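# Move the old blue thermal pad into the tray

## Task

Remove the old blue thermal pad from the cold plate and place it in the tray, leaving the cold plate resting on the table throughout.

## Robot and tools

ROBOT. Two six-joint arms, left_arm and right_arm, each ending in a two-finger parallel gripper. Joint order everywhere (rows and result lists): shoulder pan, shoulder lift, elbow, wrist 1, wrist 2, wrist 3. Stated ranges in rad: elbow -3.142 to 3.142, every other joint -6.283 to 6.283. A real end may sit up to 0.010 rad either side of these.

FRAMES. Scene frame: origin at table-top height midway between the nominal bases, +z up, +x out over the table, left_arm on the +y side (image left/right does not follow these names). Calibrated bases in the scene frame: left_arm at (-0.069, +0.381, 0) m, quat_wxyz (+1.000, 0, 0, -0.016); right_arm at (+0.038, -0.501, 0) m, quat_wxyz (+1.000, 0, 0, +0.012). Up is +z in both base frames. Each arm reports its hand pose, velocities and targets in its own base frame; fixed cameras and the table use the scene frame. Printed hand positions can be off by a few cm, more at long reach. Gripper axes: fingers point along +z, close along y. end_effector_position is the spot between the pads when shut; fingertips extend about 19 mm past it closed, 6 mm fully open. A block juts about 10 cm from the wrist 3 axis toward the gripper's +x and turns with it.

ROW FORMAT. A row is 18 numbers, each in [-1, 1]: left_arm's 6 joint offsets, then its gripper position, force_limit, speed; then the same 9 for right_arm. Always send all 18. Joint numbers are offsets, not poses: they count from the Joint targets shown at the start of the action (not from the previous row), scaled so 1.0 = 2.222 rad. Sending the same offset again moves further. Gripper numbers are absolute commands: position +1 = open 85 mm, about -0.8 = pads touching, -1 = close until blocked. speed sets finger travel (about 20 mm/s at -1, 85 at 0, 150 at +1); force_limit with speed sets grip strength (roughly 30 N per pad at -1 to 100 N at +1 after a slow close; 120-245 N if the fingers start well open and close fast). All three start at +1. A new force_limit or speed only applies once position changes by 0.01 or more. To keep a gripper as it is, repeat its last three numbers; 0 is a real command.

execute_actions: actions is a list of actions; each action is up to 15 rows, one row per 1/30 s step, the last row held to fill 15 steps. An empty list just reports state. cameras picks images (omitted, null or ["all"] = all, [] = none; names cam_head_left, cam_head_right). The call is refused if a row is malformed or would push a joint more than 0.010 rad past its range. Each step a joint target is kept within 0.651 rad of its measured angle, joints move at most 3.14 rad/s, and targets are scaled back if they would take the gripper over 150 mm (70 mm in quick-response episodes) from where it is.

move: target is one 18-number row or a list of up to 15 rows; every row's joint offsets count from the same current Joint targets. All joints move together, so the hand follows a curve; no obstacle avoidance. speed (rad/s, 0.01 to 3.14, default 0.5, one value or one per target) caps the joint with the longest travel. blend (rad) rounds corners of a list. stop_force (N, 3 to 120, shared by both arms) ends an arm's path when the wrist senses that much push against its motion since the last zero; use a slow speed with it, omit it when backing off a contact, give all rows identical finger numbers, and note it cannot be combined with blocking=false. zero (default true) re-zeroes moving arms first. blocking=false returns after about 0.5 s while the motion continues. The result adds a "move:" line: done, off_target, moving, held or fault, and limits=held if steps were withheld.

wait: seconds 0 to 10; arms hold their last command. stop: brakes a running move (fingers keep going). zoom_image: camera plus region [x0, y0, x1, y1] in pixels, at most 504 by 504, of a 896x504 image. zero_wrist_force: arm = left_arm or right_arm. finished_scene: scene = the current scene number; irreversible, call only once the pad sits in the tray on its own.

RESULTS. Joint positions (rad), Joint velocities (rad/s, or "within noise"), Joint targets (base for your next offsets), Tool commands, end_effector_position (m), quat and velocities, Joint torques (whole drive output, biased and noisy; positive toward larger angles), Wrist force/torque in the hand's own axes plus a peak line. object_status: 0 moving, 1 blocked while opening, 2 blocked while closing (a grip), 3 reached the request or pads met. position_measured counts: 3 open, about 78 = 60 mm, 130 = 40 mm, 180 = 20 mm, 230 pads touching. "joint sent to its limit" and "joint command not followed" (clearance check between arms) may appear.

AVOID. Arm stops of 10 s come from contact torque reaching 138 N m (shoulders, elbow) or 25.7 N m (wrists), or about 150 N (plus or minus 25) on any part. Arms are stiff: aiming even slightly past a firm surface can fault. Do not squeeze a part hard while it still rests on something, drop or release moving parts, swing loads fast, or press the arms into each other. Do not lift the cold plate and never let anything leave the table. Long holds or stretched poses heat motors; at 85 °C the arm brakes for 30 to 60 s. Loose objects may occasionally be nudged by an outside push. Move smoothly with modest effort.

Each tool is called as a command line: name --argument value for each argument, lists and objects as JSON in quotes; but a table of rows of numbers goes row by row, as --pt "numbers of a row", without its own name.

## Session

execute_actions --actions '[]'

Scene clock: 0.00 s.
left_arm: end_effector_position=(+0.3258, -0.4122, +0.1068) position_measured=3 object_status=3 end_effector_quat_wxyz=(-0.102, +0.755, +0.598, +0.249) | right_arm: end_effector_position=(+0.6223, -0.2611, +0.1469) position_measured=3 object_status=3 end_effector_quat_wxyz=(-0.081, +0.885, +0.416, +0.194)
Joint positions: left_arm=[-1.341 -1.229 1.751 -1.674 -1.213 0.384] | right_arm=[2.797 -2.026 -1.592 -0.924 1.961 1.953]
Joint velocities: within noise
Joint torques (N m): no reading
Motor temperatures (°C): left_arm=[18 21 19 28 27 30] | right_arm=[17 20 21 27 22 28]
Wrist force (N): no reading
Wrist torque (N m): no reading
Wrist force, peak (N): no reading
Joint targets: left_arm=[-1.341 -1.229 1.751 -1.674 -1.213 0.384] | right_arm=[2.797 -2.026 -1.592 -0.924 1.961 1.953]
Tool commands: left_gripper/position=+1.0 left_gripper/force_limit=+1.0 left_gripper/speed=+1.0 right_gripper/position=+1.0 right_gripper/force_limit=+1.0 right_gripper/speed=+1.0

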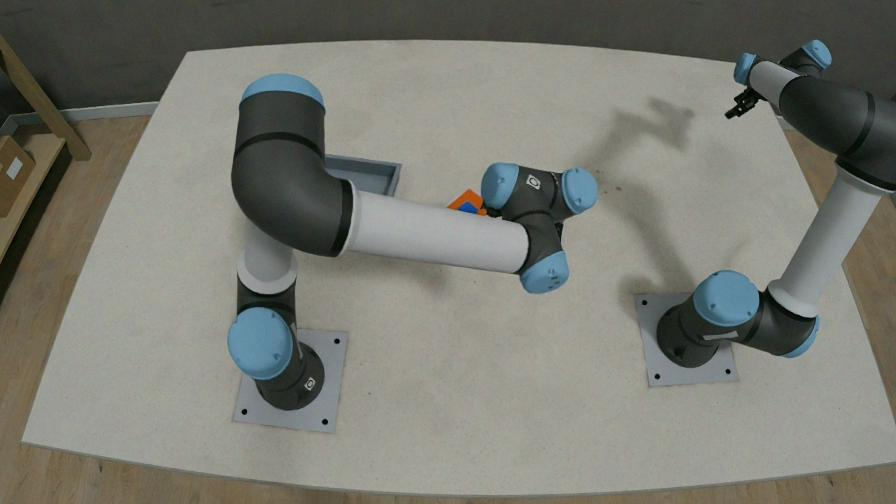

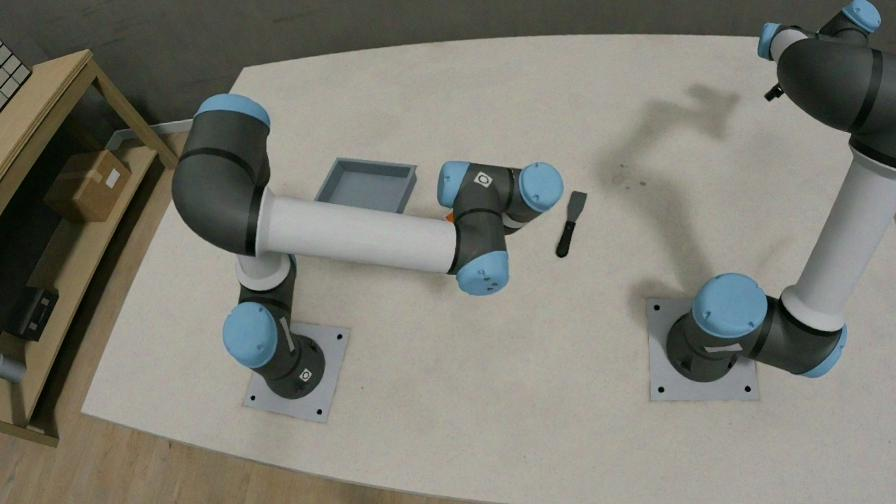

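move --target '[-0.2516,-0.392,0.157,0.0468,-0.1607,0,1,1,1,0,0,0,0,0,0,1,1,1]' --speed 0.8

Scene clock: 34.60 s.
left_arm: end_effector_position=(+0.0368, -0.3055, +0.2723) position_measured=3 object_status=3 end_effector_quat_wxyz=(+0.000, +0.909, +0.416, +0.001) | right_arm: end_effector_position=(+0.6223, -0.2611, +0.1469) position_measured=3 object_status=3 end_effector_quat_wxyz=(-0.081, +0.885, +0.416, +0.194)
Joint positions: left_arm=[-1.9 -2.099 2.1 -1.57 -1.57 0.384] | right_arm=[2.797 -2.026 -1.592 -0.924 1.961 1.953]
Joint velocities: within noise
Joint torques (N m): left_arm=[-12.6 -12.15 -16.54 -0.51 -2.83 1.45] | right_arm=[3.08 46.34 32.66 0.84 -0.7 2.71]
Motor temperatures (°C): left_arm=[18 21 19 28 27 30] | right_arm=[17 20 21 27 22 28]
Wrist force (N): left_arm=[0.3 -0.4 0.4] | right_arm=[0.0 -0.3 -0.1]
Wrist torque (N m): left_arm=[-0.01 -0.10 -0.01] | right_arm=[-0.06 0.01 0.00]
Wrist force, peak (N): left_arm=[0.0 1.6 1.6] | right_arm=[0.0 -0.2 -0.6]
Joint targets: left_arm=[-1.900 -2.100 2.100 -1.570 -1.570 0.384] | right_arm=[2.797 -2.026 -1.592 -0.924 1.961 1.953]
move: done

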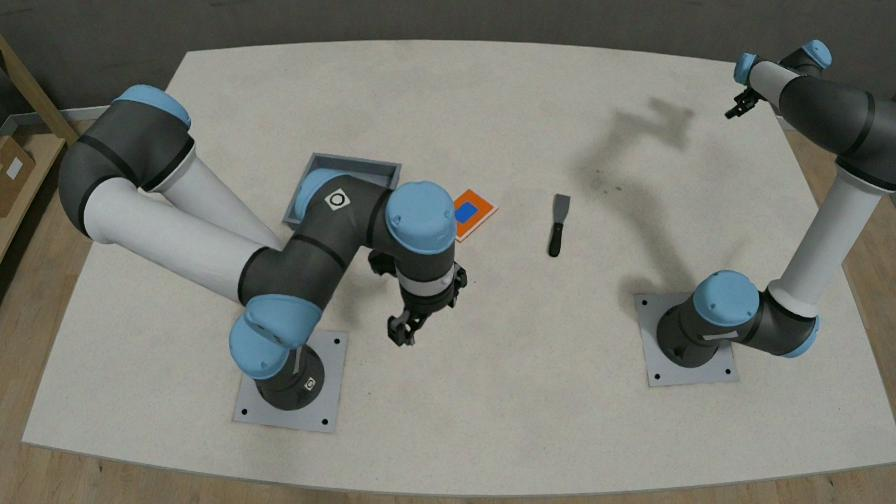

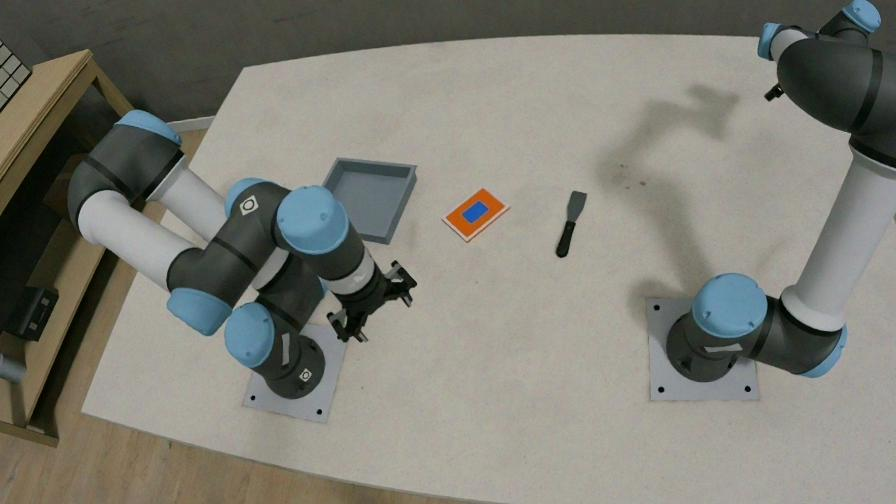

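zoom_image --camera "cam_head_right" --region '[420, 160, 620, 280]'

zoom_image --camera "cam_head_right" --region '[430, 180, 520, 250]'

zoom_image --camera "cam_head_left" --region '[440, 170, 600, 270]'

Scaled by 2.520 from the camera's 896x504 image, which has a finer 1280x720 frame.

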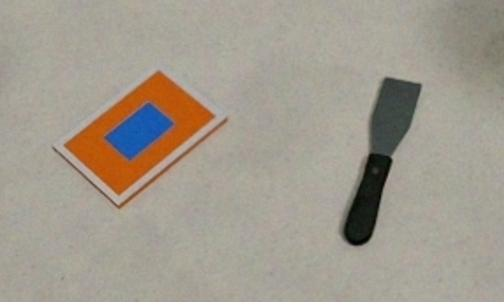

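Scaled by 5.600 from the camera's 896x504 image, which has a finer 1280x720 frame.

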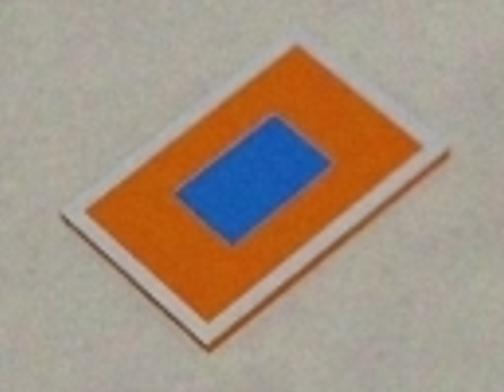

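Scaled by 3.150 from the camera's 896x504 image, which has a finer 1280x720 frame.

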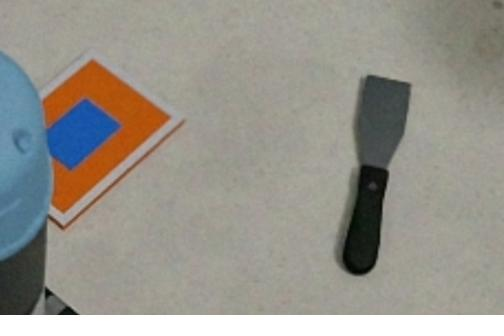

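zoom_image --camera "cam_head_right" --region '[455, 195, 495, 225]'

zoom_image --camera "cam_head_right" --region '[545, 180, 605, 265]'

Scaled by 12.600 from the camera's 896x504 image, which has a finer 1280x720 frame.

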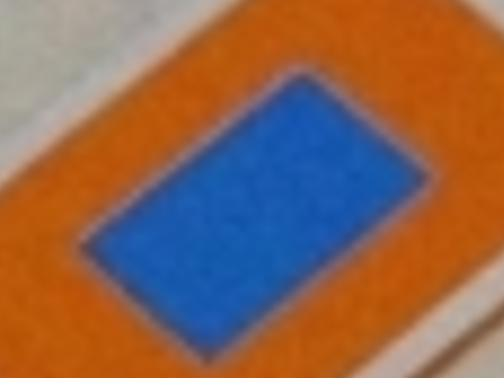

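Scaled by 5.929 from the camera's 896x504 image, which has a finer 1280x720 frame.

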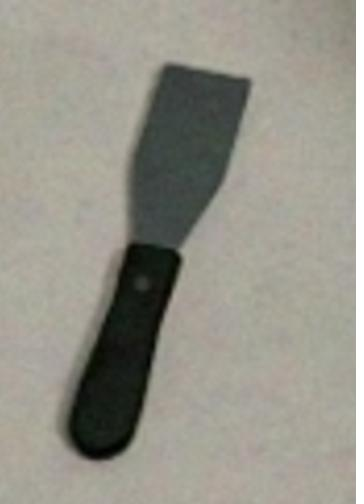

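move --target '[0.4622,0.3796,-0.1917,-0.1881,0,-0.2498,1,1,1,0,0,0,0,0,0,1,1,1]' --speed 0.8

Scene clock: 69.93 s.
left_arm: end_effector_position=(+0.4809, -0.3661, +0.1507) position_measured=3 object_status=3 end_effector_quat_wxyz=(+0.000, +0.344, +0.939, +0.000) | right_arm: end_effector_position=(+0.6223, -0.2611, +0.1469) position_measured=3 object_status=3 end_effector_quat_wxyz=(-0.081, +0.885, +0.416, +0.194)
Joint positions: left_arm=[-0.873 -1.257 1.674 -1.988 -1.57 -0.17] | right_arm=[2.797 -2.026 -1.592 -0.924 1.961 1.953]
Joint velocities: within noise
Joint torques (N m): left_arm=[12.57 -29.77 -30.22 -4.73 -1.22 -1.68] | right_arm=[4.84 45.44 32.06 0.92 -0.97 2.59]
Motor temperatures (°C): left_arm=[18 21 19 28 27 30] | right_arm=[17 20 21 27 22 28]
Wrist force (N): left_arm=[0.1 -0.3 0.4] | right_arm=[-0.2 -0.1 -0.1]
Wrist torque (N m): left_arm=[0.02 -0.05 -0.03] | right_arm=[-0.03 0.03 0.00]
Wrist force, peak (N): left_arm=[-1.2 2.3 1.7] | right_arm=[-0.2 -0.2 -0.6]
Joint targets: left_arm=[-0.873 -1.256 1.674 -1.988 -1.570 -0.171] | right_arm=[2.797 -2.026 -1.592 -0.924 1.961 1.953]
move: done

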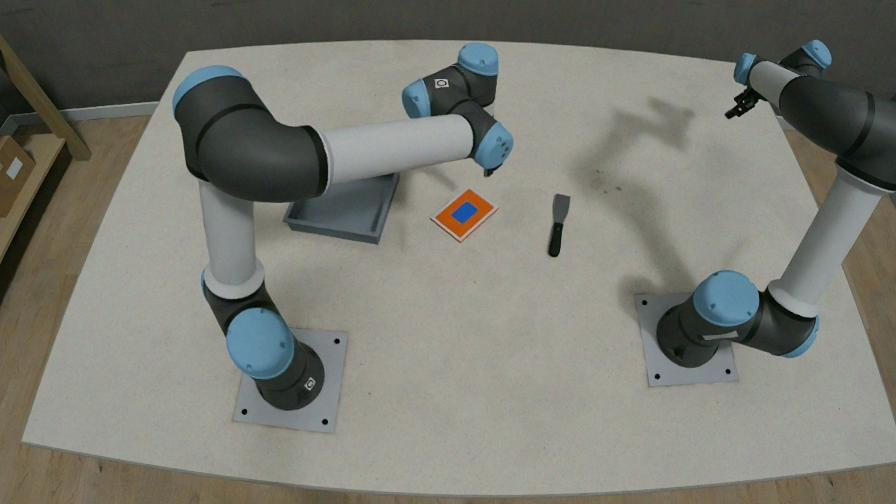

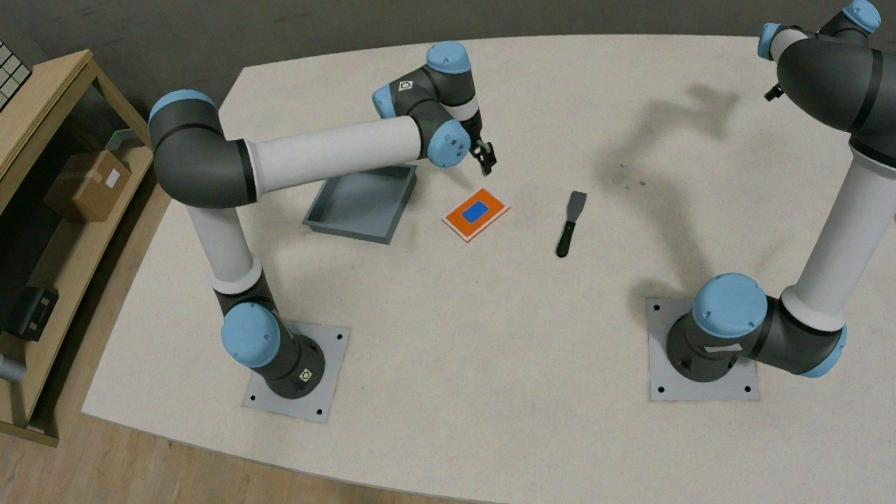

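move --target '[0.0095,-0.0038,0.1123,-0.1089,-0.0003,0.0095,1,1,1,0,0,0,0,0,0,1,1,1]' --speed 0.4

zoom_image --camera "cam_head_right" --region '[420, 150, 560, 250]'

zoom_image --camera "cam_head_left" --region '[400, 150, 540, 250]'

Scene clock: 83.43 s.
left_arm: end_effector_position=(+0.4547, -0.3171, +0.0709) position_measured=3 object_status=3 end_effector_quat_wxyz=(+0.000, +0.344, +0.939, +0.000) | right_arm: end_effector_position=(+0.6223, -0.2611, +0.1469) position_measured=3 object_status=3 end_effector_quat_wxyz=(-0.081, +0.885, +0.416, +0.194)
Joint positions: left_arm=[-0.852 -1.265 1.923 -2.23 -1.571 -0.149] | right_arm=[2.797 -2.026 -1.592 -0.924 1.961 1.953]
Joint velocities: within noise
Joint torques (N m): left_arm=[12.52 -45.84 -15.32 -5.59 -3.06 1.91] | right_arm=[3.79 47.44 30.36 0.85 -0.64 2.83]
Motor temperatures (°C): left_arm=[18 21 19 28 27 30] | right_arm=[17 20 21 27 22 28]
Wrist force (N): left_arm=[0.2 -0.2 0.4] | right_arm=[0.0 -0.1 0.0]
Wrist torque (N m): left_arm=[0.02 -0.06 -0.02] | right_arm=[-0.03 0.00 0.00]
Wrist force, peak (N): left_arm=[0.7 0.0 1.4] | right_arm=[-0.1 -0.7 -0.1]
Joint targets: left_arm=[-0.852 -1.265 1.924 -2.230 -1.571 -0.149] | right_arm=[2.797 -2.026 -1.592 -0.924 1.961 1.953]
move: done

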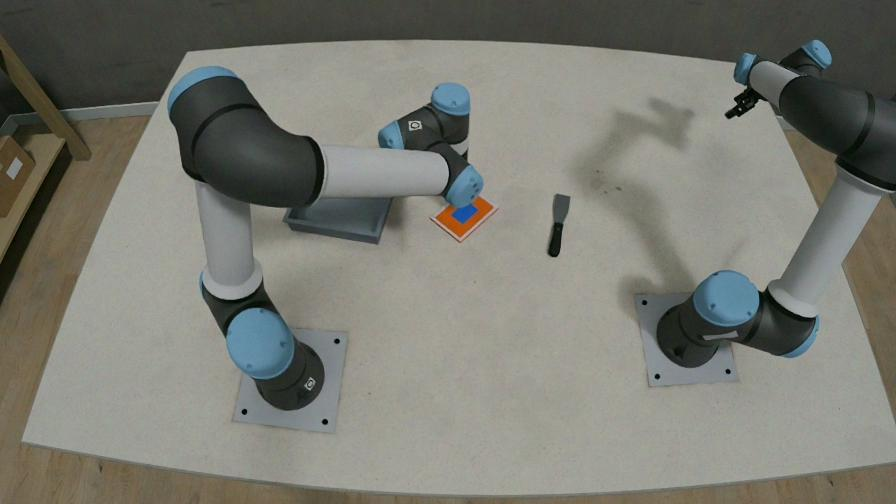

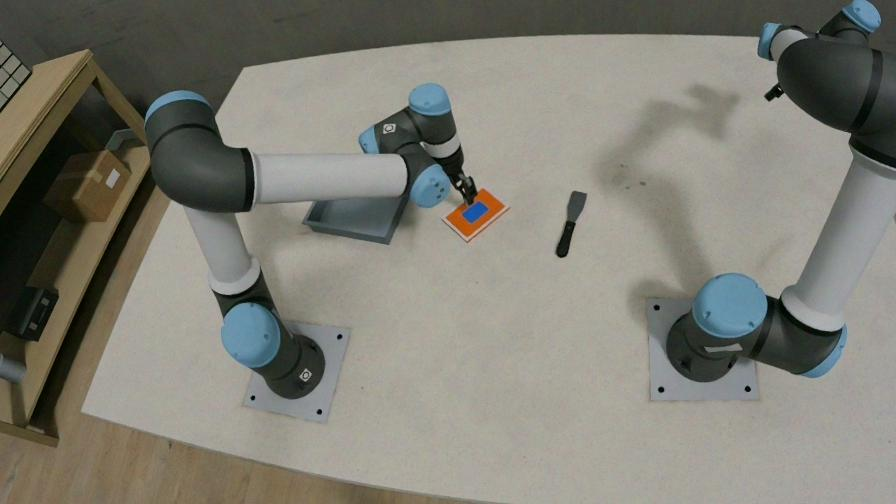

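Scaled by 3.600 from the camera's 896x504 image, which has a finer 1280x720 frame.

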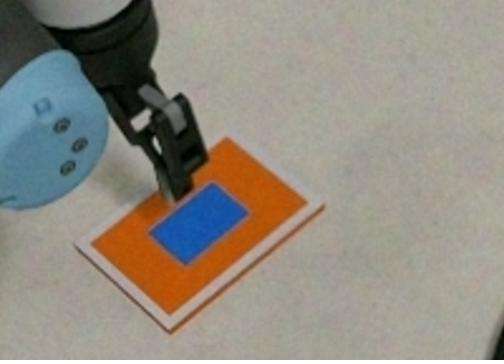

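Scaled by 3.600 from the camera's 896x504 image, which has a finer 1280x720 frame.

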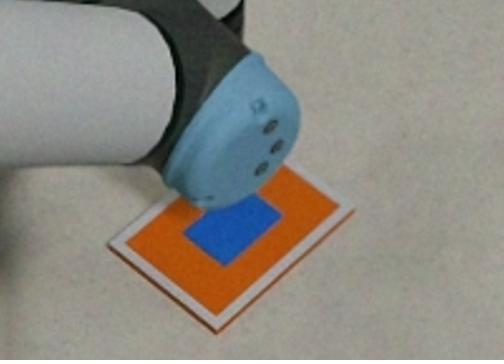

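move --target '[-0.0268,0.0315,-0.0167,-0.0148,0,-0.0078,1,1,1,0,0,0,0,0,0,1,1,1]' --speed 0.2

zoom_image --camera "cam_head_right" --region '[430, 170, 530, 250]'

zoom_image --camera "cam_head_left" --region '[420, 170, 520, 250]'

Scene clock: 105.93 s.
left_arm: end_effector_position=(+0.4472, -0.3591, +0.0509) position_measured=3 object_status=3 end_effector_quat_wxyz=(+0.000, +0.364, +0.932, +0.000) | right_arm: end_effector_position=(+0.6223, -0.2611, +0.1469) position_measured=3 object_status=3 end_effector_quat_wxyz=(-0.081, +0.885, +0.416, +0.194)
Joint positions: left_arm=[-0.911 -1.195 1.887 -2.263 -1.571 -0.167] | right_arm=[2.797 -2.026 -1.592 -0.924 1.961 1.953]
Joint velocities: within noise
Joint torques (N m): left_arm=[-14.11 -30.8 -25.48 -5.46 -1.88 -2.14] | right_arm=[4.4 46.18 29 1.03 -0.67 2.6]
Motor temperatures (°C): left_arm=[18 21 19 28 27 30] | right_arm=[17 20 21 27 22 28]
Wrist force (N): left_arm=[0.2 -0.3 0.1] | right_arm=[0.1 -0.2 -0.3]
Wrist torque (N m): left_arm=[0.01 -0.07 -0.02] | right_arm=[-0.04 -0.02 0.00]
Wrist force, peak (N): left_arm=[-0.4 -1.1 0.7] | right_arm=[-0.4 -0.5 -0.5]
Joint targets: left_arm=[-0.911 -1.195 1.886 -2.263 -1.571 -0.167] | right_arm=[2.797 -2.026 -1.592 -0.924 1.961 1.953]
move: done

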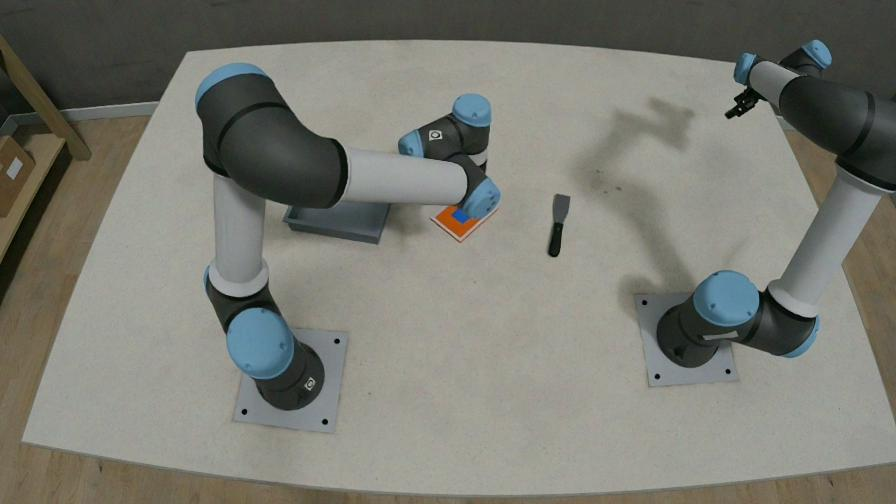

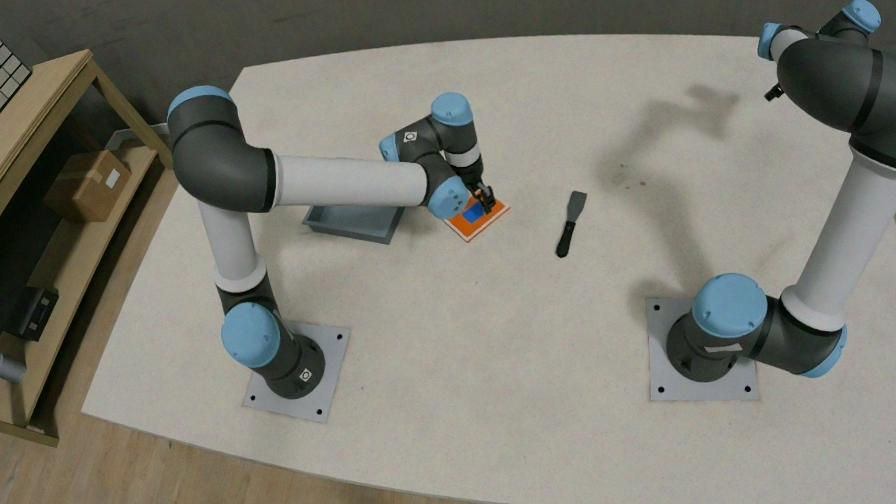

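Scaled by 5.040 from the camera's 896x504 image, which has a finer 1280x720 frame.

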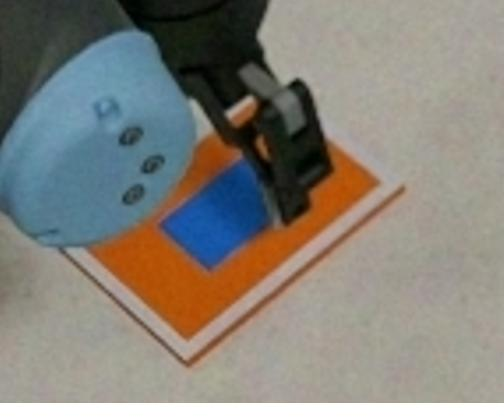

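Scaled by 5.040 from the camera's 896x504 image, which has a finer 1280x720 frame.

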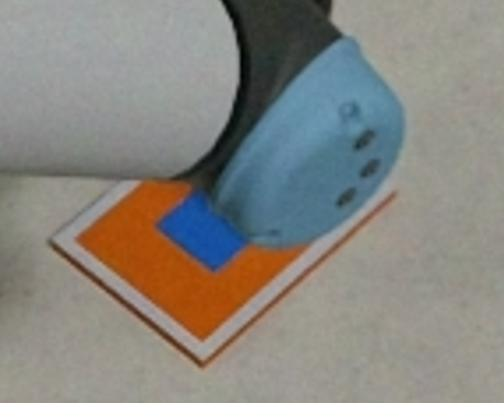

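execute_actions --actions '[[[0,0,0,0,0,0,0.33,-1,0,0,0,0,0,0,0,1,1,1]]]' --cameras '[]'

move --target '[0,0.0248,0.0126,-0.0369,0,0,0.33,-1,0,0,0,0,0,0,0,1,1,1]' --speed 0.02 --stop_force 4

zoom_image --camera "cam_head_right" --region '[430, 170, 530, 250]'

Scene clock: 117.33 s.
left_arm: end_effector_position=(+0.4472, -0.3593, +0.0508) position_measured=87 object_status=0 end_effector_quat_wxyz=(+0.000, +0.364, +0.932, +0.000) | right_arm: end_effector_position=(+0.6223, -0.2611, +0.1469) position_measured=3 object_status=3 end_effector_quat_wxyz=(-0.081, +0.885, +0.416, +0.194)
Joint positions: left_arm=[-0.911 -1.195 1.886 -2.263 -1.571 -0.167] | right_arm=[2.797 -2.026 -1.592 -0.924 1.961 1.953]
Joint velocities: within noise
Joint torques (N m): left_arm=[-11.63 -33.69 -14.72 -4.03 -1.52 -1.87] | right_arm=[4.38 46.58 28.62 0.74 -0.61 2.82]
Motor temperatures (°C): left_arm=[18 21 19 28 27 30] | right_arm=[17 20 21 27 22 28]
Wrist force (N): left_arm=[0.1 -0.4 0.3] | right_arm=[0.0 -0.1 -0.2]
Wrist torque (N m): left_arm=[-0.01 -0.06 -0.01] | right_arm=[-0.02 -0.01 0.01]
Wrist force, peak (N): left_arm=[0.2 -0.5 0.8] | right_arm=[-0.1 -0.3 -0.5]
Joint targets: left_arm=[-0.911 -1.195 1.886 -2.263 -1.571 -0.167] | right_arm=[2.797 -2.026 -1.592 -0.924 1.961 1.953]
Step readings (joint positions of left_arm | right_arm):
0: [-0.911 -1.195 1.886 -2.263 -1.571 -0.167] | [2.797 -2.026 -1.592 -0.924 1.961 1.953]
1: [-0.911 -1.195 1.886 -2.263 -1.571 -0.167] | [2.797 -2.026 -1.592 -0.924 1.961 1.953]
2: [-0.911 -1.195 1.886 -2.263 -1.571 -0.167] | [2.797 -2.026 -1.592 -0.924 1.961 1.953]
4: [-0.911 -1.195 1.886 -2.263 -1.571 -0.167] | [2.797 -2.026 -1.592 -0.924 1.961 1.953]
8: [-0.911 -1.195 1.886 -2.263 -1.571 -0.167] | [2.797 -2.026 -1.592 -0.924 1.961 1.953]
15: [-0.911 -1.195 1.886 -2.263 -1.571 -0.167] | [2.797 -2.026 -1.592 -0.924 1.961 1.953]
No camera images: "cameras" was empty.

Scene clock: 121.93 s.
left_arm: end_effector_position=(+0.4470, -0.3591, +0.0235) position_measured=87 object_status=3 end_effector_quat_wxyz=(+0.000, +0.364, +0.932, +0.000) | right_arm: end_effector_position=(+0.6223, -0.2611, +0.1469) position_measured=3 object_status=3 end_effector_quat_wxyz=(-0.081, +0.885, +0.416, +0.194)
Joint positions: left_arm=[-0.911 -1.15 1.909 -2.33 -1.571 -0.167] | right_arm=[2.797 -2.026 -1.592 -0.924 1.961 1.953]
Joint velocities: within noise
Joint torques (N m): left_arm=[-11.55 -46.12 -23.13 -0.41 -1.36 -1.71] | right_arm=[3.59 45.59 28.16 0.93 -0.61 2.43]
Motor temperatures (°C): left_arm=[18 21 19 28 27 30] | right_arm=[17 20 21 27 22 28]
Wrist force (N): left_arm=[0.2 -0.3 -2.6] | right_arm=[0.1 -0.1 0.2]
Wrist torque (N m): left_arm=[-0.10 -0.08 -0.02] | right_arm=[-0.03 -0.02 0.00]
Wrist force, peak (N): left_arm=[7.6 0.5 -18.4] | right_arm=[-0.2 -0.6 -0.3]
Joint targets: left_arm=[-0.911 -1.150 1.909 -2.330 -1.571 -0.167] | right_arm=[2.797 -2.026 -1.592 -0.924 1.961 1.953]
move: contact (left_arm); left_arm: the wrist 1 is farthest, 0.015 rad from its target

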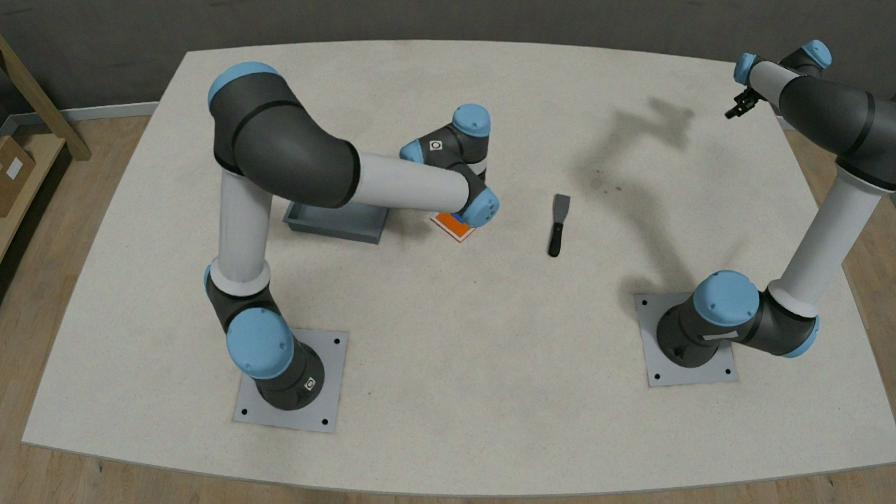

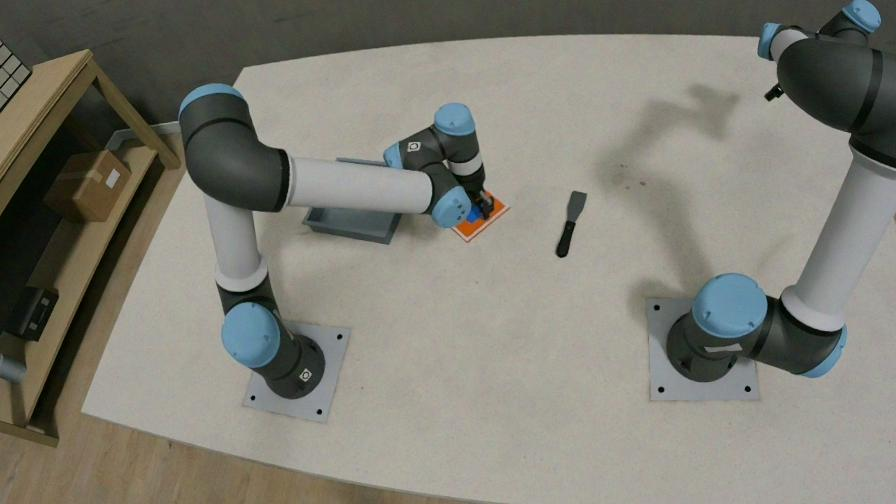

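Scaled by 5.040 from the camera's 896x504 image, which has a finer 1280x720 frame.

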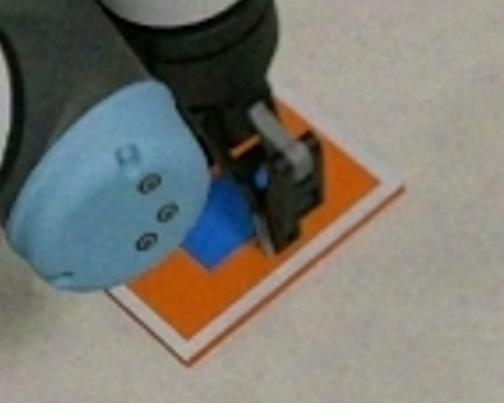

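move --target '[0,-0.0022,-0.0011,0.0033,0,0,0.33,-1,0,0,0,0,0,0,0,1,1,1]' --speed 0.02 --cameras '[]'

execute_actions --actions '[[[0,0,0,0,0,0,-1,-1,-1,0,0,0,0,0,0,1,1,1]],[[0,0,0,0,0,0,-1,-1,-1,0,0,0,0,0,0,1,1,1]],[[0,0,0,0,0,0,-1,-1,-1,0,0,0,0,0,0,1,1,1]]]'

zoom_image --camera "cam_head_right" --region '[430, 170, 530, 250]'

Scene clock: 131.53 s.
left_arm: end_effector_position=(+0.4471, -0.3592, +0.0263) position_measured=87 object_status=3 end_effector_quat_wxyz=(+0.000, +0.364, +0.932, +0.000) | right_arm: end_effector_position=(+0.6223, -0.2611, +0.1469) position_measured=3 object_status=3 end_effector_quat_wxyz=(-0.081, +0.885, +0.416, +0.194)
Joint positions: left_arm=[-0.911 -1.155 1.907 -2.323 -1.571 -0.167] | right_arm=[2.797 -2.026 -1.592 -0.924 1.961 1.953]
Joint velocities: within noise
Joint torques (N m): left_arm=[-11.57 -48.32 -23.59 -0.46 -1.48 -1.46] | right_arm=[2.99 44.86 26.59 1.03 -0.88 2.41]
Motor temperatures (°C): left_arm=[18 21 19 28 27 30] | right_arm=[17 20 21 27 22 28]
Wrist force (N): left_arm=[0.0 -0.1 -0.1] | right_arm=[0.0 -0.1 -0.1]
Wrist torque (N m): left_arm=[0.04 -0.04 -0.02] | right_arm=[-0.02 0.00 0.01]
Wrist force, peak (N): left_arm=[0.1 -0.1 -2.9] | right_arm=[0.2 -0.5 -0.5]
Joint targets: left_arm=[-0.911 -1.155 1.907 -2.322 -1.571 -0.167] | right_arm=[2.797 -2.026 -1.592 -0.924 1.961 1.953]
move: done
No camera images: "cameras" was empty.

Scene clock: 133.23 s.
left_arm: end_effector_position=(+0.4471, -0.3592, +0.0266) position_measured=148 object_status=2 end_effector_quat_wxyz=(+0.000, +0.364, +0.932, +0.000) | right_arm: end_effector_position=(+0.6223, -0.2611, +0.1469) position_measured=3 object_status=3 end_effector_quat_wxyz=(-0.081, +0.885, +0.416, +0.194)
Joint positions: left_arm=[-0.911 -1.155 1.907 -2.322 -1.571 -0.167] | right_arm=[2.797 -2.026 -1.592 -0.924 1.961 1.953]
Joint velocities: within noise
Joint torques (N m): left_arm=[-11.74 -11.13 -3.96 -0.67 -1.56 -1.66] | right_arm=[4.72 44.89 26.2 1.12 -0.66 2.72]
Motor temperatures (°C): left_arm=[18 21 19 28 27 30] | right_arm=[17 20 21 27 22 28]
Wrist force (N): left_arm=[4.4 6.5 -37.4] | right_arm=[0.1 0.0 -0.3]
Wrist torque (N m): left_arm=[-0.25 0.01 -0.05] | right_arm=[-0.01 -0.01 0.01]
Wrist force, peak (N): left_arm=[4.4 6.6 -37.7] | right_arm=[-0.5 -0.3 -0.3]
Joint targets: left_arm=[-0.911 -1.155 1.907 -2.322 -1.571 -0.167] | right_arm=[2.797 -2.026 -1.592 -0.924 1.961 1.953]
Step readings (joint positions of left_arm | right_arm):
0: [-0.911 -1.155 1.907 -2.323 -1.571 -0.167] | [2.797 -2.026 -1.592 -0.924 1.961 1.953]
1: [-0.911 -1.155 1.907 -2.323 -1.571 -0.167] | [2.797 -2.026 -1.592 -0.924 1.961 1.953]
2: [-0.911 -1.155 1.907 -2.322 -1.571 -0.167] | [2.797 -2.026 -1.592 -0.924 1.961 1.953]
4: [-0.911 -1.155 1.907 -2.322 -1.571 -0.167] | [2.797 -2.026 -1.592 -0.924 1.961 1.953]
8: [-0.911 -1.155 1.907 -2.322 -1.571 -0.167] | [2.797 -2.026 -1.592 -0.924 1.961 1.953]
15: [-0.911 -1.155 1.907 -2.322 -1.571 -0.167] | [2.797 -2.026 -1.592 -0.924 1.961 1.953]
16: [-0.911 -1.155 1.907 -2.322 -1.571 -0.167] | [2.797 -2.026 -1.592 -0.924 1.961 1.953]
17: [-0.911 -1.155 1.907 -2.322 -1.571 -0.167] | [2.797 -2.026 -1.592 -0.924 1.961 1.953]
19: [-0.911 -1.155 1.907 -2.322 -1.571 -0.167] | [2.797 -2.026 -1.592 -0.924 1.961 1.953]
23: [-0.911 -1.155 1.907 -2.322 -1.571 -0.167] | [2.797 -2.026 -1.592 -0.924 1.961 1.953]
30: [-0.911 -1.155 1.907 -2.322 -1.571 -0.167] | [2.797 -2.026 -1.592 -0.924 1.961 1.953]
31: [-0.911 -1.155 1.907 -2.322 -1.571 -0.167] | [2.797 -2.026 -1.592 -0.924 1.961 1.953]
32: [-0.911 -1.155 1.907 -2.322 -1.571 -0.167] | [2.797 -2.026 -1.592 -0.924 1.961 1.953]
34: [-0.911 -1.155 1.907 -2.322 -1.571 -0.167] | [2.797 -2.026 -1.592 -0.924 1.961 1.953]
38: [-0.911 -1.155 1.907 -2.322 -1.571 -0.167] | [2.797 -2.026 -1.592 -0.924 1.961 1.953]
45: [-0.911 -1.155 1.907 -2.322 -1.571 -0.167] | [2.797 -2.026 -1.592 -0.924 1.961 1.953]

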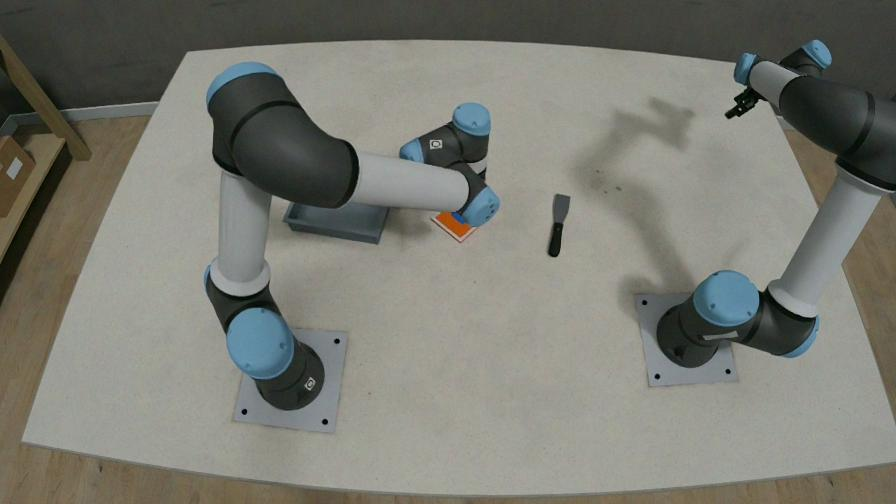

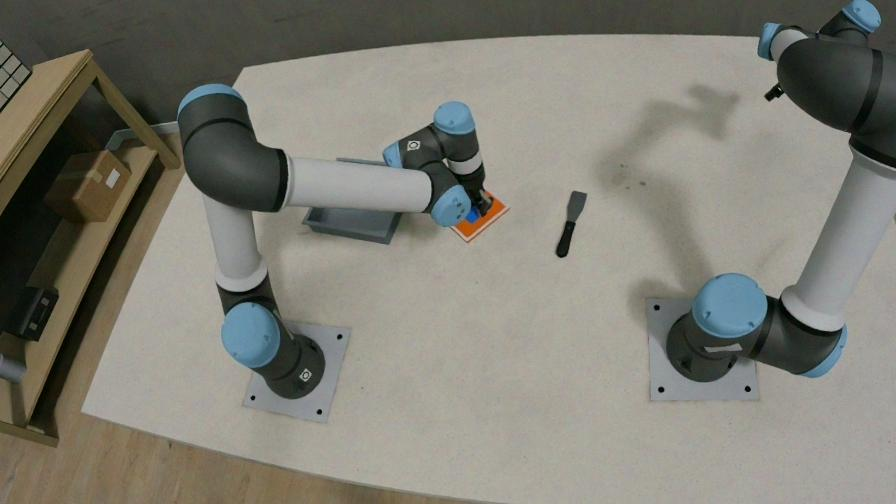

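Scaled by 5.040 from the camera's 896x504 image, which has a finer 1280x720 frame.

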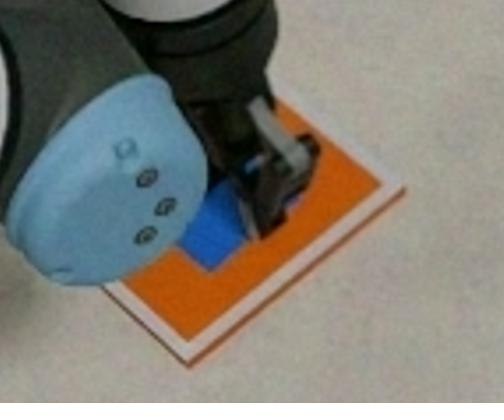

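move --target '[0,-0.00044,-0.00022,0.00066,0,0,-1,-1,-1,0,0,0,0,0,0,1,1,1]' --speed 0.01 --cameras '[]'

Scene clock: 138.83 s.
left_arm: end_effector_position=(+0.4470, -0.3591, +0.0269) position_measured=148 object_status=2 end_effector_quat_wxyz=(+0.000, +0.364, +0.932, +0.000) | right_arm: end_effector_position=(+0.6223, -0.2611, +0.1469) position_measured=3 object_status=3 end_effector_quat_wxyz=(-0.081, +0.885, +0.416, +0.194)
Joint positions: left_arm=[-0.911 -1.156 1.906 -2.321 -1.571 -0.167] | right_arm=[2.797 -2.026 -1.592 -0.924 1.961 1.953]
Joint velocities: within noise
Joint torques (N m): left_arm=[-10.89 -39.47 -16.16 2.38 -1.58 -1.64] | right_arm=[2.56 47.28 27.23 1.12 -0.79 2.59]
Motor temperatures (°C): left_arm=[18 21 19 28 27 30] | right_arm=[17 20 21 27 22 28]
Wrist force (N): left_arm=[-4.9 3.7 -13.6] | right_arm=[-0.2 -0.3 0.1]
Wrist torque (N m): left_arm=[-0.16 -0.17 0.00] | right_arm=[-0.05 0.02 0.00]
Wrist force, peak (N): left_arm=[5.1 6.4 -44.7] | right_arm=[-0.3 -0.5 -0.1]
Joint targets: left_arm=[-0.911 -1.156 1.906 -2.321 -1.571 -0.167] | right_arm=[2.797 -2.026 -1.592 -0.924 1.961 1.953]
move: done
No camera images: "cameras" was empty.

move --target '[0,-0.00036,-0.00018,0.00054,0,0,-1,-1,-1,0,0,0,0,0,0,1,1,1]' --speed 0.01

zoom_image --camera "cam_head_right" --region '[430, 170, 530, 250]'

Scene clock: 142.20 s.
left_arm: end_effector_position=(+0.4471, -0.3592, +0.0275) position_measured=148 object_status=2 end_effector_quat_wxyz=(+0.000, +0.364, +0.932, +0.000) | right_arm: end_effector_position=(+0.6223, -0.2611, +0.1469) position_measured=3 object_status=3 end_effector_quat_wxyz=(-0.081, +0.885, +0.416, +0.194)
Joint positions: left_arm=[-0.911 -1.157 1.906 -2.32 -1.571 -0.167] | right_arm=[2.797 -2.026 -1.592 -0.924 1.961 1.953]
Joint velocities: within noise
Joint torques (N m): left_arm=[-11.85 -47.5 -25.42 0.01 -1.49 -1.16] | right_arm=[4.68 46.63 26.61 0.99 -0.62 2.64]
Motor temperatures (°C): left_arm=[18 21 19 28 27 30] | right_arm=[17 20 21 27 22 28]
Wrist force (N): left_arm=[-0.5 1.4 -1.4] | right_arm=[0.0 -0.3 -0.4]
Wrist torque (N m): left_arm=[-0.06 -0.12 -0.02] | right_arm=[-0.05 0.00 0.01]
Wrist force, peak (N): left_arm=[-4.7 3.5 -12.4] | right_arm=[-0.3 -0.4 -0.6]
Joint targets: left_arm=[-0.911 -1.157 1.906 -2.320 -1.571 -0.167] | right_arm=[2.797 -2.026 -1.592 -0.924 1.961 1.953]
move: done

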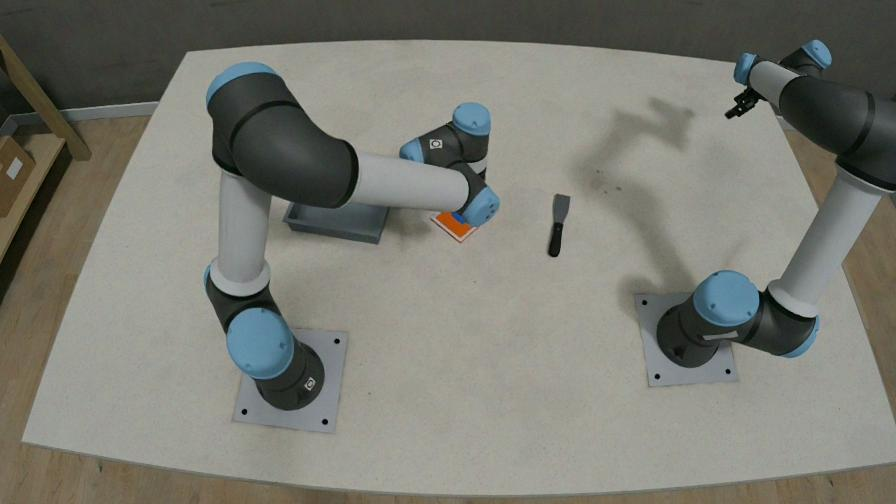

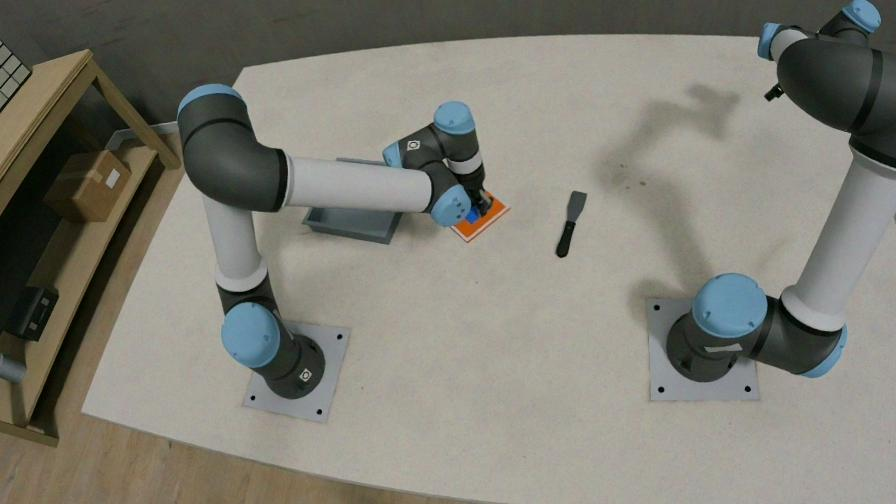

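Scaled by 5.040 from the camera's 896x504 image, which has a finer 1280x720 frame.

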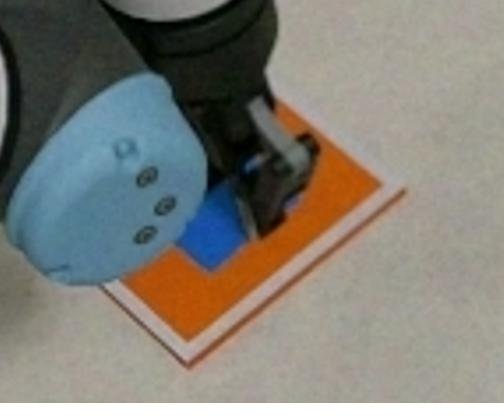

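move --target '[0,-0.00036,-0.00018,0.00054,0,0,-1,-1,-1,0,0,0,0,0,0,1,1,1]' --speed 0.01 --cameras '[]'

Scene clock: 145.63 s.
left_arm: end_effector_position=(+0.4471, -0.3592, +0.0280) position_measured=148 object_status=2 end_effector_quat_wxyz=(+0.000, +0.364, +0.932, +0.000) | right_arm: end_effector_position=(+0.6223, -0.2611, +0.1469) position_measured=3 object_status=3 end_effector_quat_wxyz=(-0.081, +0.885, +0.416, +0.194)
Joint positions: left_arm=[-0.911 -1.158 1.905 -2.318 -1.571 -0.167] | right_arm=[2.797 -2.026 -1.592 -0.924 1.961 1.953]
Joint velocities: within noise
Joint torques (N m): left_arm=[-11.55 -50.04 -25.15 -0.63 -1.43 -1.37] | right_arm=[4.33 46.06 25.97 1.01 -0.85 2.62]
Motor temperatures (°C): left_arm=[18 21 19 28 27 30] | right_arm=[17 20 21 27 22 28]
Wrist force (N): left_arm=[-0.1 -0.1 1.3] | right_arm=[0.2 -0.2 -0.3]
Wrist torque (N m): left_arm=[-0.04 -0.08 -0.03] | right_arm=[-0.03 -0.03 0.01]
Wrist force, peak (N): left_arm=[-0.7 1.6 -1.2] | right_arm=[0.4 -0.4 -0.4]
Joint targets: left_arm=[-0.911 -1.158 1.905 -2.318 -1.571 -0.167] | right_arm=[2.797 -2.026 -1.592 -0.924 1.961 1.953]
move: done
No camera images: "cameras" was empty.

move --target '[0,-0.00036,-0.00018,0.00054,0,0,-1,-1,-1,0,0,0,0,0,0,1,1,1]' --speed 0.01 --cameras '[]'

zoom_image --camera "cam_head_right" --region '[430, 170, 530, 250]'

Scene clock: 150.37 s.
left_arm: end_effector_position=(+0.4471, -0.3592, +0.0285) position_measured=148 object_status=2 end_effector_quat_wxyz=(+0.000, +0.364, +0.932, +0.000) | right_arm: end_effector_position=(+0.6223, -0.2611, +0.1469) position_measured=3 object_status=3 end_effector_quat_wxyz=(-0.081, +0.885, +0.416, +0.194)
Joint positions: left_arm=[-0.911 -1.158 1.905 -2.317 -1.571 -0.167] | right_arm=[2.797 -2.026 -1.592 -0.924 1.961 1.953]
Joint velocities: within noise
Joint torques (N m): left_arm=[-11.8 -50.07 -25.93 -0.6 -1.51 -1.13] | right_arm=[3.29 46.87 24.97 1.18 -0.83 2.59]
Motor temperatures (°C): left_arm=[18 21 19 28 27 30] | right_arm=[17 20 21 27 22 28]
Wrist force (N): left_arm=[0.0 0.1 0.9] | right_arm=[0.0 -0.2 0.0]
Wrist torque (N m): left_arm=[0.02 -0.07 -0.03] | right_arm=[-0.03 0.00 0.00]
Wrist force, peak (N): left_arm=[0.0 0.1 1.5] | right_arm=[-0.2 -0.5 -0.3]
Joint targets: left_arm=[-0.911 -1.158 1.905 -2.317 -1.571 -0.167] | right_arm=[2.797 -2.026 -1.592 -0.924 1.961 1.953]
move: done
No camera images: "cameras" was empty.

Scaled by 5.040 from the camera's 896x504 image, which has a finer 1280x720 frame.

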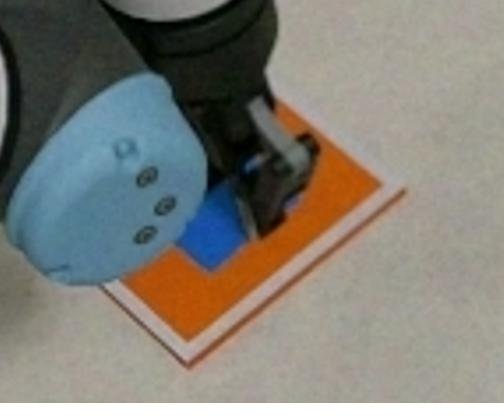

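execute_actions --actions '[[[0,0,0,0,0,0,-0.97,-1,-1,0,0,0,0,0,0,1,1,1]]]' --cameras '[]'

Scene clock: 159.10 s.
left_arm: end_effector_position=(+0.4471, -0.3592, +0.0285) position_measured=211 object_status=0 end_effector_quat_wxyz=(+0.000, +0.364, +0.932, +0.000) | right_arm: end_effector_position=(+0.6223, -0.2611, +0.1469) position_measured=3 object_status=3 end_effector_quat_wxyz=(-0.081, +0.885, +0.416, +0.194)
Joint positions: left_arm=[-0.911 -1.158 1.905 -2.317 -1.571 -0.167] | right_arm=[2.797 -2.026 -1.592 -0.924 1.961 1.953]
Joint velocities: within noise
Joint torques (N m): left_arm=[-8.32 -32.28 -13.93 -1.55 0.72 -1.13] | right_arm=[3.9 46.06 23.7 1.15 -0.4 2.57]
Motor temperatures (°C): left_arm=[18 21 19 28 27 30] | right_arm=[17 20 21 27 22 28]
Wrist force (N): left_arm=[1.7 2.0 -13.8] | right_arm=[-0.2 -0.2 -0.3]
Wrist torque (N m): left_arm=[0.01 -0.01 -0.06] | right_arm=[-0.03 0.03 0.00]
Wrist force, peak (N): left_arm=[1.6 2.0 -13.8] | right_arm=[-0.2 -0.6 -0.4]
Joint targets: left_arm=[-0.911 -1.158 1.905 -2.317 -1.571 -0.167] | right_arm=[2.797 -2.026 -1.592 -0.924 1.961 1.953]
Step readings (joint positions of left_arm | right_arm):
0: [-0.911 -1.158 1.905 -2.317 -1.571 -0.167] | [2.797 -2.026 -1.592 -0.924 1.961 1.953]
1: [-0.911 -1.158 1.905 -2.317 -1.571 -0.167] | [2.797 -2.026 -1.592 -0.924 1.961 1.953]
2: [-0.911 -1.158 1.905 -2.317 -1.571 -0.167] | [2.797 -2.026 -1.592 -0.924 1.961 1.953]
4: [-0.911 -1.158 1.905 -2.317 -1.571 -0.167] | [2.797 -2.026 -1.592 -0.924 1.961 1.953]
8: [-0.911 -1.158 1.905 -2.317 -1.571 -0.167] | [2.797 -2.026 -1.592 -0.924 1.961 1.953]
15: [-0.911 -1.158 1.905 -2.317 -1.571 -0.167] | [2.797 -2.026 -1.592 -0.924 1.961 1.953]
No camera images: "cameras" was empty.

move --target '[0,-0.022,-0.011,0.033,0,0,-0.97,-1,-1,0,0,0,0,0,0,1,1,1]' --speed 0.1 --cameras '[]'

move --target '[0.07,0,0,0,0,0,0.33,-1,0,0,0,0,0,0,0,1,1,1]' --speed 0.3

zoom_image --camera "cam_head_right" --region '[440, 180, 520, 245]'

Scene clock: 163.70 s.
left_arm: end_effector_position=(+0.4468, -0.3588, +0.0580) position_measured=211 object_status=2 end_effector_quat_wxyz=(+0.000, +0.364, +0.932, +0.000) | right_arm: end_effector_position=(+0.6223, -0.2611, +0.1469) position_measured=3 object_status=3 end_effector_quat_wxyz=(-0.081, +0.885, +0.416, +0.194)
Joint positions: left_arm=[-0.911 -1.207 1.881 -2.244 -1.571 -0.167] | right_arm=[2.797 -2.026 -1.592 -0.924 1.961 1.953]
Joint velocities: within noise
Joint torques (N m): left_arm=[7.13 -47.5 -26.8 -0.12 1.54 -0.85] | right_arm=[3.56 45.73 24.58 1 -0.76 2.48]
Motor temperatures (°C): left_arm=[18 21 19 28 27 30] | right_arm=[17 20 21 27 22 28]
Wrist force (N): left_arm=[0.4 -0.5 0.4] | right_arm=[-0.1 -0.2 0.0]
Wrist torque (N m): left_arm=[-0.02 -0.11 -0.02] | right_arm=[-0.04 0.02 0.01]
Wrist force, peak (N): left_arm=[1.6 1.7 -14.5] | right_arm=[-0.2 -0.5 -0.4]
Joint targets: left_arm=[-0.911 -1.207 1.881 -2.244 -1.571 -0.167] | right_arm=[2.797 -2.026 -1.592 -0.924 1.961 1.953]
move: done
No camera images: "cameras" was empty.

Scene clock: 164.87 s.
left_arm: end_effector_position=(+0.4969, -0.2855, +0.0582) position_measured=87 object_status=3 end_effector_quat_wxyz=(+0.000, +0.290, +0.957, +0.000) end_effector_velocity=(+0.001, +0.003, +0.000) end_effector_angular_velocity=(-0.001, +0.001, +0.005) | right_arm: end_effector_position=(+0.6223, -0.2611, +0.1469) position_measured=3 object_status=3 end_effector_quat_wxyz=(-0.081, +0.885, +0.416, +0.194)
Joint positions: left_arm=[-0.756 -1.207 1.881 -2.244 -1.571 -0.167] | right_arm=[2.797 -2.026 -1.592 -0.924 1.961 1.953]
Joint velocities: left_arm=[0.005 0 0 0 -0.001 0] | right_arm=[within noise]
Joint torques (N m): left_arm=[14.52 -44.72 -24.28 -0.5 1.02 -1.09] | right_arm=[3.71 44.53 26.36 1.03 -0.48 2.6]
Motor temperatures (°C): left_arm=[18 21 19 28 27 30] | right_arm=[17 20 21 27 22 28]
Wrist force (N): left_arm=[0.5 -0.1 0.3] | right_arm=[0.0 -0.1 -0.4]
Wrist torque (N m): left_arm=[0.05 -0.12 -0.02] | right_arm=[-0.02 -0.01 0.01]
Wrist force, peak (N): left_arm=[-0.3 -1.3 0.4] | right_arm=[0.1 -0.6 -0.1]
Joint targets: left_arm=[-0.756 -1.207 1.881 -2.244 -1.571 -0.167] | right_arm=[2.797 -2.026 -1.592 -0.924 1.961 1.953]
move: done

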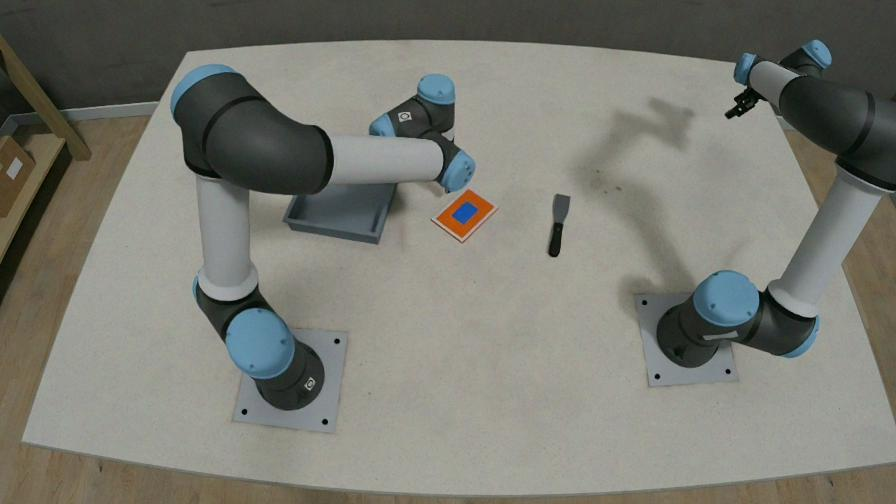

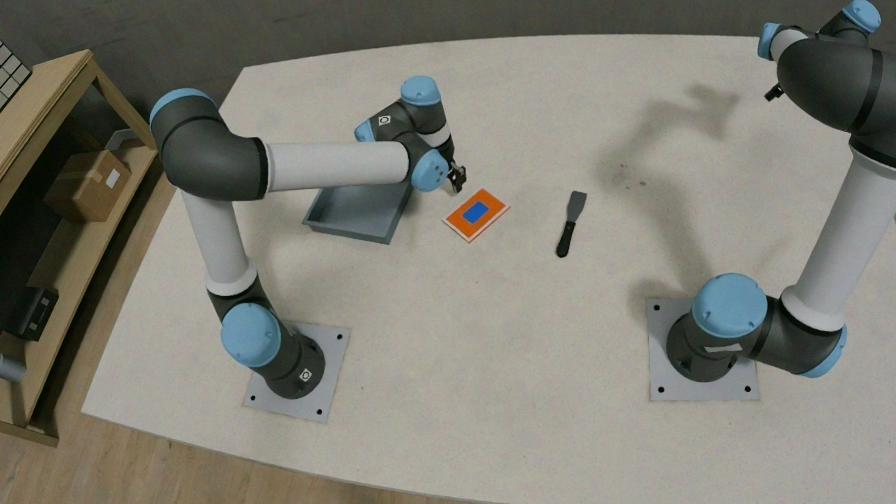

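Scaled by 6.300 from the camera's 896x504 image, which has a finer 1280x720 frame.

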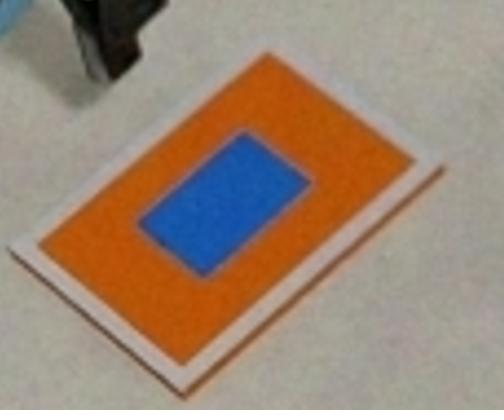

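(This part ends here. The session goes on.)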